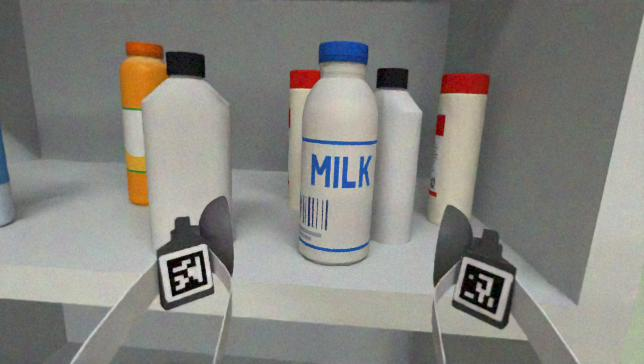

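move(joints={"arm_m":0.15}, blocking=false)

wait(seconds=4, cameras=["wrist_camera"])

move(joints={"gripper_m":0.035}, blocking=false)

wait(seconds=3, cameras=["wrist_camera"])

move(joints={"lift_m":1.0}, blocking=false)

wait(seconds=3, cameras=["wrist_camera"])

move(joints={"arm_m":0.0}, blocking=false)

wait(seconds=4, cameras=["wrist_camera"])

Scene clock: 135.87 s.
move: moving
base_odometry: x=+1.461 y=-0.293 heading=+1.341
turned_by_wheels: +0.000
turned_by_imu: +0.000
base_tilt: forward=+1.3 right=-0.1
lidar_m: 1.72 1.77 1.98 3.46 2.35 2.13 1.64 1.42 0.52 0.59 0.59 0.81
head_depth_mm: 428 598 602 609 589 536 - / 424 822 871 643 656 521 872 / 421 840 883 576 576 538 - / 417 833 883 525 533 541 - / 415 835 881 917 628 520 917 / 412 835 885 910 530 545 918 / 409 837 882 651 636 547 890
base_status: not commanded
joint_positions: lift_m=+0.947 arm_m=+0.018 wrist_yaw_rad=+0.000 wrist_pitch_rad=-0.004 wrist_roll_rad=+0.000 gripper_m=+0.105 head_pan_rad=-1.570 head_tilt_rad=-0.350
joint_status: arm_m moving
measured_speeds: translate_m=+0.000 rotate_rad=+0.000 lift_m=+0.000 arm_m=+0.068 wrist_yaw_rad=+0.000 wrist_pitch_rad=+0.000 wrist_roll_rad=+0.000 head_pan_rad=+0.000 head_tilt_rad=+0.000
motor_effort: left_wheel=-7.8(7.9) right_wheel=-0.1(1.1) lift_m=+17.5(17.5) arm_m=+24.6(26.5) wrist_yaw_rad=-0.4(1.0) wrist_pitch_rad=+4.9(5.1) wrist_roll_rad=-0.1(0.4) gripper_m=-0.1(1.2) head_pan_rad=+2.0(3.0) head_tilt_rad=-1.3(2.3)
hand_pose: x=-0.0215 y=-0.4188 z=+1.0606 quat_wxyz=(+0.707, +0.002, -0.707, -0.002) (m; base frame)
wrist_depth_mm: 666 650 637 625 620 - 235 / 687 391 661 264 626 - 233 / 705 268 670 258 316 369 230 / 554 280 529 267 330 - 228 / 345 324 316 279 328 337 227 / 266 125 254 266 255 129 234 / - 793 793 760 250 245 239
camera_calibration:
head_camera: T_world_to_cam=[[0.0144188, 0.292897, -0.956035, 1.25929], [0.999891, -0.00739425, 0.0128149, -0.0208949], [-0.00331572, -0.956115, -0.292972, 0.339443], [0, 0, 0, 1]] pos_world=[0.00386072, -0.0444487, 1.30364]
nav_camera: T_world_to_cam=[[0.0464442, -0.301062, 0.952473, -1.19721], [-0.998079, -0.0531263, 0.0318756, 0.0136491], [0.0410048, -0.952123, -0.302951, 0.355268], [0, 0, 0, 1]] pos_world=[0.0546588, -0.0214514, 1.24751]
wrist_camera: T_world_to_cam=[[-0.998173, -0.0514872, 0.0316158, -0.0726061], [-0.041823, 0.211159, -0.976557, 1.15353], [0.0436042, -0.976095, -0.212927, -0.0130472], [0, 0, 0, 1]] pos_world=[-0.0236606, -0.260051, 1.126]

Scene clock: 137.73 s.
earlier move: done
base_odometry: x=+1.461 y=-0.293 heading=+1.341
turned_by_wheels: +0.000
turned_by_imu: -0.001
base_tilt: forward=+1.5 right=-0.2
lidar_m: 1.72 1.78 1.98 3.44 2.35 2.14 1.65 1.42 0.52 0.59 0.59 0.81
head_depth_mm: 428 596 602 609 302 513 635 / 425 823 867 643 653 - 831 / 421 835 884 575 356 - 288 / 418 836 883 525 361 407 862 / 415 836 880 917 597 543 914 / 412 833 883 912 529 546 919 / 409 834 883 650 635 547 891
base_status: not commanded
joint_positions: lift_m=+0.947 arm_m=+0.150 wrist_yaw_rad=+0.000 wrist_pitch_rad=-0.004 wrist_roll_rad=+0.000 gripper_m=+0.105 head_pan_rad=-1.570 head_tilt_rad=-0.350
joint_status: all done
measured_speeds: all 0
motor_effort: left_wheel=-7.7(8.2) right_wheel=+0.4(1.1) lift_m=+17.6(17.9) arm_m=+24.4(26.5) wrist_yaw_rad=-0.9(1.3) wrist_pitch_rad=+4.7(5.4) wrist_roll_rad=+0.0(0.4) gripper_m=+0.7(1.7) head_pan_rad=+2.3(4.1) head_tilt_rad=-0.7(2.3)
hand_pose: x=-0.0215 y=-0.5511 z=+1.0606 quat_wxyz=(+0.707, +0.002, -0.707, -0.002) (m; base frame)
wrist_depth_mm: 155 522 511 129 492 484 236 / 144 537 529 126 186 246 233 / 144 546 549 125 177 240 232 / 148 178 559 128 183 249 230 / 153 167 150 133 148 254 237 / 156 125 151 138 151 130 236 / - 184 195 143 200 194 212
wait: 1.87 of 4 s (the move ended)
pictures: wrist_camera
camera_calibration:
wrist_camera: T_world_to_cam=[[-0.998173, -0.0514872, 0.0316158, -0.079423], [-0.041823, 0.211159, -0.976557, 1.18148], [0.0436042, -0.976095, -0.212927, -0.142282], [0, 0, 0, 1]] pos_world=[-0.0236606, -0.392451, 1.126]

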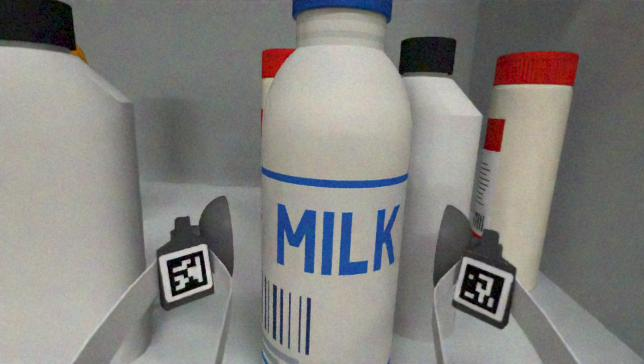

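Scene clock: 138.23 s.
move: moving
base_odometry: x=+1.461 y=-0.293 heading=+1.341
turned_by_wheels: +0.000
turned_by_imu: +0.000
base_tilt: forward=+1.5 right=-0.2
lidar_m: 1.72 1.78 1.98 3.43 2.35 2.14 1.65 1.41 0.52 0.59 0.59 0.81
head_depth_mm: 428 597 603 609 302 513 634 / 425 825 869 643 651 - 832 / 421 837 886 575 356 - 288 / 419 835 881 525 360 406 860 / 415 834 883 918 597 543 915 / 413 837 879 912 530 545 919 / 410 839 882 650 635 547 890
base_status: not commanded
joint_positions: lift_m=+0.947 arm_m=+0.150 wrist_yaw_rad=+0.001 wrist_pitch_rad=-0.004 wrist_roll_rad=+0.000 gripper_m=+0.068 head_pan_rad=-1.570 head_tilt_rad=-0.350
joint_status: gripper_m moving
measured_speeds: translate_m=+0.000 rotate_rad=+0.000 lift_m=+0.000 arm_m=+0.000 wrist_yaw_rad=+0.030 wrist_pitch_rad=+0.000 wrist_roll_rad=+0.000 head_pan_rad=+0.000 head_tilt_rad=+0.000
motor_effort: left_wheel=-7.6(8.0) right_wheel=+0.3(0.8) lift_m=+17.8(18.0) arm_m=+24.5(25.9) wrist_yaw_rad=-2.1(2.1) wrist_pitch_rad=+4.8(5.1) wrist_roll_rad=-0.3(0.4) gripper_m=-78.9(79.2) head_pan_rad=+2.1(3.1) head_tilt_rad=-1.6(1.9)
hand_pose: x=-0.0211 y=-0.5511 z=+1.0606 quat_wxyz=(+0.707, +0.002, -0.707, -0.001) (m; base frame)
wrist_depth_mm: 154 525 514 129 488 488 237 / 144 542 528 126 186 248 234 / 144 549 550 125 175 240 233 / 148 177 565 129 181 249 230 / 153 176 151 133 148 257 239 / 156 166 134 138 130 262 236 / 160 166 195 143 193 193 213
camera_calibration:
head_camera: T_world_to_cam=[[0.0144188, 0.292897, -0.956035, 1.25929], [0.999891, -0.00739425, 0.0128149, -0.0208949], [-0.00331572, -0.956115, -0.292972, 0.339443], [0, 0, 0, 1]] pos_world=[0.00386072, -0.0444487, 1.30364]
nav_camera: T_world_to_cam=[[0.0464442, -0.301062, 0.952473, -1.19721], [-0.998079, -0.0531263, 0.0318756, 0.0136491], [0.0410048, -0.952123, -0.302951, 0.355268], [0, 0, 0, 1]] pos_world=[0.0546588, -0.0214514, 1.24751]
wrist_camera: T_world_to_cam=[[-0.998108, -0.0527246, 0.031645, -0.0798411], [-0.0421138, 0.211117, -0.976553, 1.18146], [0.0448076, -0.976038, -0.212938, -0.142226], [0, 0, 0, 1]] pos_world=[-0.0235615, -0.392454, 1.126]

Scene clock: 138.97 s.
earlier move: done
base_odometry: x=+1.461 y=-0.293 heading=+1.341
turned_by_wheels: +0.000
turned_by_imu: +0.000
base_tilt: forward=+1.5 right=-0.2
lidar_m: 1.71 1.77 1.98 3.46 2.34 2.13 1.65 1.42 0.52 0.59 0.59 0.81
head_depth_mm: 428 597 602 610 302 513 637 / 425 825 868 642 651 - 831 / 422 833 884 575 356 - 288 / 418 834 884 526 360 405 859 / 414 833 884 919 629 543 914 / 412 837 883 912 529 544 916 / 411 835 879 648 636 547 890
base_status: not commanded
joint_positions: lift_m=+0.947 arm_m=+0.150 wrist_yaw_rad=+0.001 wrist_pitch_rad=-0.004 wrist_roll_rad=+0.000 gripper_m=+0.036 head_pan_rad=-1.570 head_tilt_rad=-0.350
joint_status: all done
measured_speeds: all 0
motor_effort: left_wheel=-7.5(8.0) right_wheel=+0.2(1.1) lift_m=+18.1(18.2) arm_m=+22.3(25.9) wrist_yaw_rad=-1.7(2.1) wrist_pitch_rad=+4.5(5.7) wrist_roll_rad=+0.0(0.4) gripper_m=-12.0(83.8) head_pan_rad=+2.1(3.6) head_tilt_rad=-1.8(1.9)
hand_pose: x=-0.0211 y=-0.5511 z=+1.0606 quat_wxyz=(+0.707, +0.002, -0.707, -0.001) (m; base frame)
wrist_depth_mm: 153 527 517 129 487 486 238 / 144 534 529 125 187 248 232 / 144 554 547 124 175 241 233 / 148 175 561 128 182 248 231 / 153 176 152 133 147 257 238 / 157 170 132 138 131 262 237 / 161 166 202 142 200 204 214
wait: 0.73 of 3 s (the move ended)
pictures: wrist_camera
camera_calibration:
wrist_camera: T_world_to_cam=[[-0.998099, -0.0529192, 0.0316013, -0.0797686], [-0.0421122, 0.211109, -0.976555, 1.18146], [0.0450072, -0.976029, -0.212936, -0.142225], [0, 0, 0, 1]] pos_world=[-0.0234617, -0.392455, 1.126]

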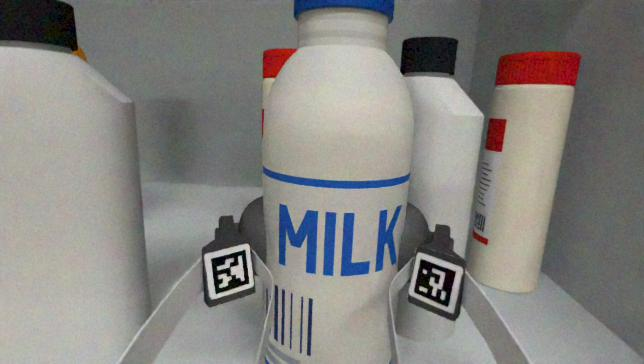

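Scene clock: 139.47 s.
move: moving
base_odometry: x=+1.461 y=-0.293 heading=+1.341
turned_by_wheels: +0.000
turned_by_imu: +0.000
base_tilt: forward=+1.3 right=-0.2
lidar_m: 1.72 1.77 1.98 3.44 2.34 2.14 1.65 1.42 0.52 0.59 0.59 0.81
head_depth_mm: 429 597 604 608 289 - 633 / 425 822 867 636 - - 858 / 421 838 882 570 352 - 834 / 418 837 881 516 354 517 886 / 415 836 881 919 628 543 913 / 412 837 883 912 529 544 919 / 409 838 880 649 635 548 891
base_status: not commanded
joint_positions: lift_m=+0.972 arm_m=+0.150 wrist_yaw_rad=+0.001 wrist_pitch_rad=-0.051 wrist_roll_rad=+0.000 gripper_m=+0.036 head_pan_rad=-1.570 head_tilt_rad=-0.350
joint_status: lift_m moving
measured_speeds: translate_m=+0.000 rotate_rad=+0.000 lift_m=+0.097 arm_m=+0.000 wrist_yaw_rad=+0.000 wrist_pitch_rad=+0.000 wrist_roll_rad=+0.000 head_pan_rad=+0.000 head_tilt_rad=+0.000
motor_effort: left_wheel=-7.1(7.7) right_wheel=+0.3(0.9) lift_m=+38.4(40.9) arm_m=+19.5(22.1) wrist_yaw_rad=-1.2(1.9) wrist_pitch_rad=+13.3(14.3) wrist_roll_rad=+0.1(0.3) gripper_m=-11.8(13.1) head_pan_rad=+1.8(2.6) head_tilt_rad=-1.1(1.8)
hand_pose: x=-0.0211 y=-0.5497 z=+1.0739 quat_wxyz=(+0.707, +0.019, -0.707, -0.018) (m; base frame)
wrist_depth_mm: 520 521 507 130 482 476 237 / 147 538 530 126 186 246 230 / 144 556 551 125 145 240 234 / 148 175 553 128 183 250 230 / 154 177 153 132 147 260 239 / 159 170 135 137 131 267 236 / 164 169 212 142 204 215 217
camera_calibration:
head_camera: T_world_to_cam=[[0.0144188, 0.292897, -0.956035, 1.25929], [0.999891, -0.00739425, 0.0128149, -0.0208949], [-0.00331572, -0.956115, -0.292972, 0.339443], [0, 0, 0, 1]] pos_world=[0.00386072, -0.0444487, 1.30364]
nav_camera: T_world_to_cam=[[0.0464442, -0.301062, 0.952473, -1.19721], [-0.998079, -0.0531263, 0.0318756, 0.0136491], [0.0410048, -0.952123, -0.302951, 0.355268], [0, 0, 0, 1]] pos_world=[0.0546588, -0.0214514, 1.24751]
wrist_camera: T_world_to_cam=[[-0.998099, -0.0542742, 0.0292029, -0.078397], [-0.0422133, 0.256775, -0.965549, 1.20736], [0.0449058, -0.964946, -0.258578, -0.0828358], [0, 0, 0, 1]] pos_world=[-0.0235615, -0.394207, 1.14664]

Scene clock: 140.27 s.
earlier move: done
base_odometry: x=+1.461 y=-0.293 heading=+1.341
turned_by_wheels: +0.000
turned_by_imu: +0.000
base_tilt: forward=+1.3 right=-0.1
lidar_m: 1.72 1.77 1.98 3.46 2.35 2.13 1.65 1.42 0.52 0.59 0.59 0.81
head_depth_mm: 428 597 602 570 - - 631 / 425 824 865 635 - - 873 / 421 835 879 570 - - 881 / 418 837 874 500 394 541 897 / 415 837 881 916 628 543 915 / 412 835 881 909 530 544 916 / 409 835 880 650 636 548 889
base_status: not commanded
joint_positions: lift_m=+1.000 arm_m=+0.150 wrist_yaw_rad=+0.001 wrist_pitch_rad=-0.051 wrist_roll_rad=+0.000 gripper_m=+0.036 head_pan_rad=-1.570 head_tilt_rad=-0.350
joint_status: all done
measured_speeds: all 0
on_its_own: wrist_pitch_rad is at rest, and its effort (+13.5) is outside its rest range (-8 to +12)
motor_effort: left_wheel=-7.6(7.8) right_wheel=+0.4(1.0) lift_m=+36.7(41.1) arm_m=+16.5(22.1) wrist_yaw_rad=-1.6(2.0) wrist_pitch_rad=+13.5(14.3) wrist_roll_rad=+0.0(0.3) gripper_m=-11.3(13.3) head_pan_rad=+1.8(3.0) head_tilt_rad=-1.4(1.8)
hand_pose: x=-0.0211 y=-0.5497 z=+1.1016 quat_wxyz=(+0.707, +0.019, -0.707, -0.018) (m; base frame)
wrist_depth_mm: 531 518 509 130 489 476 238 / 281 544 534 126 498 497 236 / 151 566 546 125 193 247 233 / 151 532 573 128 186 249 230 / 154 177 153 132 146 262 239 / 159 171 135 137 131 269 236 / 164 169 255 142 210 267 235
wait: 0.80 of 3 s (the move ended)
pictures: wrist_camera
camera_calibration:
wrist_camera: T_world_to_cam=[[-0.998099, -0.0542817, 0.0292001, -0.0792086], [-0.0422181, 0.256894, -0.965517, 1.23421], [0.0449086, -0.964914, -0.258697, -0.0754954], [0, 0, 0, 1]] pos_world=[-0.0235615, -0.394207, 1.17444]

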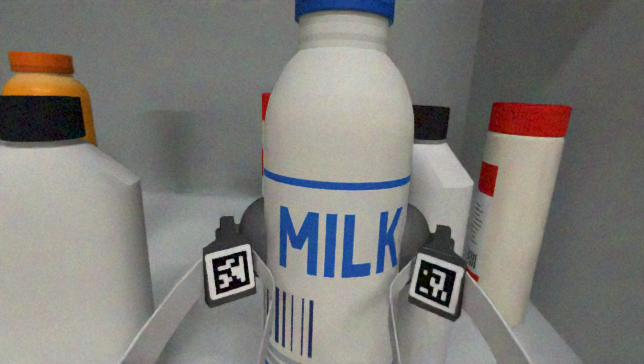

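Scene clock: 140.77 s.
move: moving
base_odometry: x=+1.461 y=-0.293 heading=+1.341
turned_by_wheels: +0.000
turned_by_imu: +0.000
base_tilt: forward=+1.4 right=-0.1
lidar_m: 1.72 1.77 1.98 3.45 2.35 2.13 1.65 1.42 0.52 0.59 0.59 0.81
head_depth_mm: 428 597 603 607 - - 631 / 425 823 871 634 - - 870 / 421 835 885 571 - - 885 / 418 832 876 484 369 519 895 / 415 835 880 914 628 543 912 / 412 835 881 911 528 545 916 / 409 835 885 650 634 547 890
base_status: not commanded
joint_positions: lift_m=+1.000 arm_m=+0.132 wrist_yaw_rad=+0.001 wrist_pitch_rad=-0.052 wrist_roll_rad=+0.000 gripper_m=+0.036 head_pan_rad=-1.570 head_tilt_rad=-0.350
joint_status: arm_m moving
measured_speeds: translate_m=+0.000 rotate_rad=+0.000 lift_m=+0.000 arm_m=-0.068 wrist_yaw_rad=+0.000 wrist_pitch_rad=+0.000 wrist_roll_rad=+0.000 head_pan_rad=+0.000 head_tilt_rad=+0.000
motor_effort: left_wheel=-7.1(8.0) right_wheel=+0.4(0.9) lift_m=+35.7(36.8) arm_m=-24.9(26.4) wrist_yaw_rad=-1.6(2.1) wrist_pitch_rad=+13.5(13.8) wrist_roll_rad=+0.2(0.2) gripper_m=-11.8(13.2) head_pan_rad=+2.3(3.2) head_tilt_rad=-1.4(1.6)
hand_pose: x=-0.0211 y=-0.5319 z=+1.1014 quat_wxyz=(+0.707, +0.019, -0.707, -0.018) (m; base frame)
wrist_depth_mm: 542 528 524 130 500 495 237 / 287 560 543 126 514 508 236 / 160 568 565 124 208 258 233 / 161 178 590 128 201 266 230 / 166 179 152 132 146 278 238 / 170 182 135 137 131 287 234 / 176 183 256 142 230 266 234
camera_calibration:
head_camera: T_world_to_cam=[[0.0144188, 0.292897, -0.956035, 1.25929], [0.999891, -0.00739425, 0.0128149, -0.0208949], [-0.00331572, -0.956115, -0.292972, 0.339443], [0, 0, 0, 1]] pos_world=[0.00386072, -0.0444487, 1.30364]
nav_camera: T_world_to_cam=[[0.0464442, -0.301062, 0.952473, -1.19721], [-0.998079, -0.0531263, 0.0318756, 0.0136491], [0.0410048, -0.952123, -0.302951, 0.355268], [0, 0, 0, 1]] pos_world=[0.0546588, -0.0214514, 1.24751]
wrist_camera: T_world_to_cam=[[-0.998099, -0.0542958, 0.0291636, -0.0782073], [-0.0422136, 0.257478, -0.965362, 1.22961], [0.0449061, -0.964757, -0.259281, -0.0576978], [0, 0, 0, 1]] pos_world=[-0.0235615, -0.376508, 1.17434]

Scene clock: 142.63 s.
earlier move: done
base_odometry: x=+1.461 y=-0.293 heading=+1.341
turned_by_wheels: +0.000
turned_by_imu: -0.001
base_tilt: forward=+1.2 right=-0.2
lidar_m: 1.71 1.77 1.98 3.46 2.35 2.14 1.64 1.41 0.52 0.59 0.59 0.81
head_depth_mm: 428 597 603 610 613 521 - / 425 823 867 643 658 - - / 421 835 882 565 363 - - / 417 836 881 369 362 - - / 414 834 882 918 630 542 916 / 412 837 882 910 529 543 921 / 409 837 881 650 636 548 892
base_status: not commanded
joint_positions: lift_m=+1.000 arm_m=+0.000 wrist_yaw_rad=+0.001 wrist_pitch_rad=-0.052 wrist_roll_rad=+0.000 gripper_m=+0.036 head_pan_rad=-1.570 head_tilt_rad=-0.350
joint_status: all done
measured_speeds: all 0
on_its_own: wrist_pitch_rad is at rest, and its effort (+13.6) is outside its rest range (-8 to +12)
motor_effort: left_wheel=-7.6(8.0) right_wheel=+0.0(1.0) lift_m=+31.5(36.8) arm_m=-24.5(26.4) wrist_yaw_rad=-1.7(2.3) wrist_pitch_rad=+13.6(14.4) wrist_roll_rad=+0.2(0.3) gripper_m=-12.5(13.4) head_pan_rad=+1.4(3.2) head_tilt_rad=-1.0(1.6)
hand_pose: x=-0.0211 y=-0.3996 z=+1.1014 quat_wxyz=(+0.707, +0.019, -0.707, -0.018) (m; base frame)
wrist_depth_mm: 671 662 659 130 614 - 235 / 696 677 664 127 590 - 234 / 723 424 300 125 337 384 229 / 626 436 306 129 141 - 238 / 414 396 153 133 141 - 243 / 315 319 135 137 131 325 254 / 300 293 288 141 277 273 263
wait: 1.87 of 4 s (the move ended)
pictures: wrist_camera
camera_calibration:
wrist_camera: T_world_to_cam=[[-0.998099, -0.0542958, 0.0291636, -0.071024], [-0.0422136, 0.257478, -0.965362, 1.19554], [0.0449061, -0.964757, -0.259281, 0.0699396], [0, 0, 0, 1]] pos_world=[-0.0235615, -0.244208, 1.17434]

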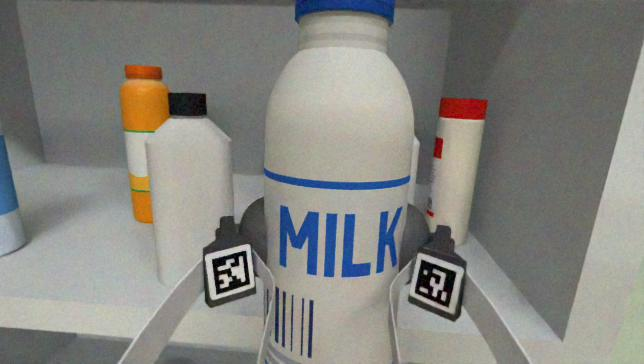

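move(base={"translate_m":0.254}, blocking=false)

wait(seconds=6, cameras=["wrist_camera","head_camera"])

Scene clock: 143.33 s.
move: moving
base_odometry: x=+1.464 y=-0.279 heading=+1.341
turned_by_wheels: +0.000
turned_by_imu: +0.000
base_tilt: forward=+1.3 right=-0.4
lidar_m: 1.70 1.76 1.97 3.46 2.36 2.16 1.66 1.42 0.53 0.59 0.61 0.80
head_depth_mm: 428 639 644 632 619 520 - / 425 830 874 648 654 - - / 421 834 884 566 363 - - / 418 836 882 369 362 - - / 415 834 883 921 557 543 917 / 412 835 881 913 528 544 915 / 409 833 877 650 663 546 896
base_status: translate_m moving
joint_positions: lift_m=+1.000 arm_m=+0.000 wrist_yaw_rad=+0.000 wrist_pitch_rad=-0.052 wrist_roll_rad=+0.000 gripper_m=+0.036 head_pan_rad=-1.570 head_tilt_rad=-0.350
joint_status: not commanded
measured_speeds: translate_m=+0.058 rotate_rad=+0.000 lift_m=+0.000 arm_m=+0.000 wrist_yaw_rad=+0.000 wrist_pitch_rad=+0.000 wrist_roll_rad=+0.000 head_pan_rad=+0.000 head_tilt_rad=+0.000
motor_effort: left_wheel=+4.7(5.8) right_wheel=+11.5(11.5) lift_m=+29.9(31.0) arm_m=-24.1(25.3) wrist_yaw_rad=-1.2(2.1) wrist_pitch_rad=+13.6(14.3) wrist_roll_rad=-0.3(0.4) gripper_m=-11.8(12.9) head_pan_rad=+1.9(2.3) head_tilt_rad=-1.2(1.6)
hand_pose: x=-0.0214 y=-0.3996 z=+1.1014 quat_wxyz=(+0.707, +0.019, -0.707, -0.018) (m; base frame)
wrist_depth_mm: 674 659 645 131 621 - 241 / 689 674 668 127 637 - 249 / 724 429 293 125 330 389 247 / 568 527 299 129 139 - 243 / 390 399 153 132 142 420 245 / 311 317 135 137 131 325 253 / 298 297 288 142 278 273 265
camera_calibration:
head_camera: T_world_to_cam=[[0.0144188, 0.292897, -0.956035, 1.25929], [0.999891, -0.00739425, 0.0128149, -0.0208949], [-0.00331572, -0.956115, -0.292972, 0.339443], [0, 0, 0, 1]] pos_world=[0.00386072, -0.0444487, 1.30364]
nav_camera: T_world_to_cam=[[0.0464442, -0.301062, 0.952473, -1.19721], [-0.998079, -0.0531263, 0.0318756, 0.0136491], [0.0410048, -0.952123, -0.302951, 0.355268], [0, 0, 0, 1]] pos_world=[0.0546588, -0.0214514, 1.24751]
wrist_camera: T_world_to_cam=[[-0.998151, -0.0533515, 0.0291128, -0.0707342], [-0.0419214, 0.25753, -0.965361, 1.19556], [0.044006, -0.964796, -0.25929, 0.0699216], [0, 0, 0, 1]] pos_world=[-0.0235609, -0.244206, 1.17434]

Scene clock: 146.50 s.
earlier move: done
base_odometry: x=+1.519 y=-0.046 heading=+1.340
turned_by_wheels: +0.000
turned_by_imu: -0.002
base_tilt: forward=+1.3 right=-0.3
lidar_m: 1.46 1.51 1.81 3.47 3.35 2.38 1.90 0.68 0.63 0.57 0.62 1.36
head_depth_mm: 428 841 886 652 619 537 - / 424 838 885 914 530 - - / 421 839 886 912 363 - - / 417 838 880 368 362 - - / 415 838 885 921 567 544 914 / 411 837 885 515 544 546 916 / 409 839 884 930 635 547 920
base_status: done
joint_positions: lift_m=+1.000 arm_m=+0.000 wrist_yaw_rad=+0.000 wrist_pitch_rad=-0.052 wrist_roll_rad=+0.000 gripper_m=+0.036 head_pan_rad=-1.570 head_tilt_rad=-0.350
joint_status: not commanded
measured_speeds: all 0
on_its_own: wrist_pitch_rad is at rest, and its effort (+13.7) is outside its rest range (-8 to +12)
motor_effort: left_wheel=-1.1(6.3) right_wheel=+10.0(11.8) lift_m=+22.8(31.0) arm_m=-24.9(25.6) wrist_yaw_rad=-0.6(2.1) wrist_pitch_rad=+13.7(14.5) wrist_roll_rad=+0.1(0.4) gripper_m=-11.8(12.9) head_pan_rad=+1.1(3.0) head_tilt_rad=-1.1(1.6)
hand_pose: x=-0.0214 y=-0.3996 z=+1.1014 quat_wxyz=(+0.707, +0.019, -0.707, -0.018) (m; base frame)
wrist_depth_mm: 469 653 652 130 627 620 611 / 293 595 298 126 644 633 628 / 298 315 292 125 146 396 622 / 312 529 303 129 274 286 362 / 365 377 153 133 146 412 366 / 315 318 134 137 131 323 346 / 441 109 293 141 278 277 274
wait: 3.17 of 6 s (the move ended)
pictures: head_camera (sideways), wrist_camera
camera_calibration:
head_camera: T_world_to_cam=[[0.0144188, 0.292897, -0.956035, 1.25929], [0.999891, -0.00739425, 0.0128149, -0.0208949], [-0.00331572, -0.956115, -0.292972, 0.339443], [0, 0, 0, 1]] pos_world=[0.00386072, -0.0444487, 1.30364]
wrist_camera: T_world_to_cam=[[-0.998151, -0.0533515, 0.0291128, -0.0707342], [-0.0419214, 0.25753, -0.965361, 1.19556], [0.044006, -0.964796, -0.25929, 0.0699216], [0, 0, 0, 1]] pos_world=[-0.0235609, -0.244206, 1.17434]

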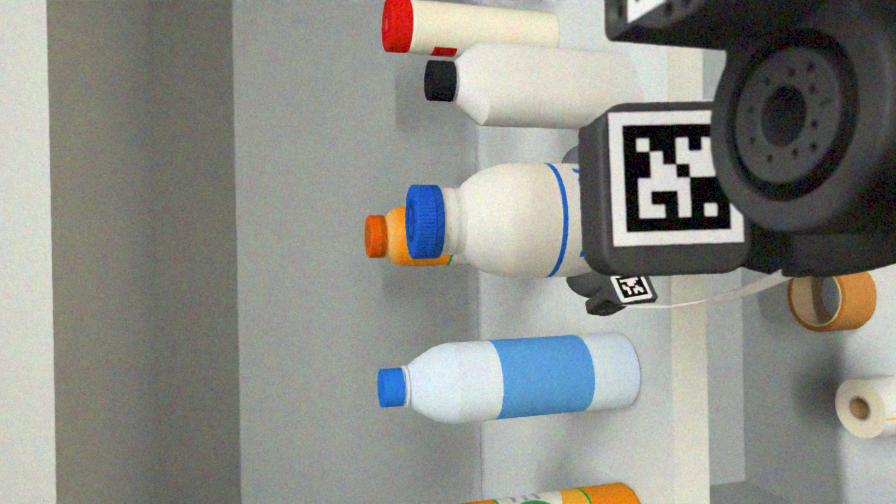

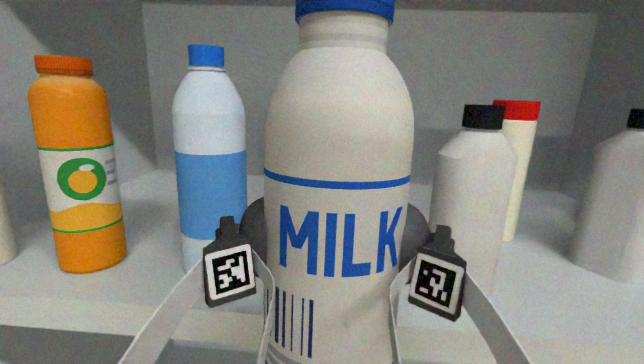

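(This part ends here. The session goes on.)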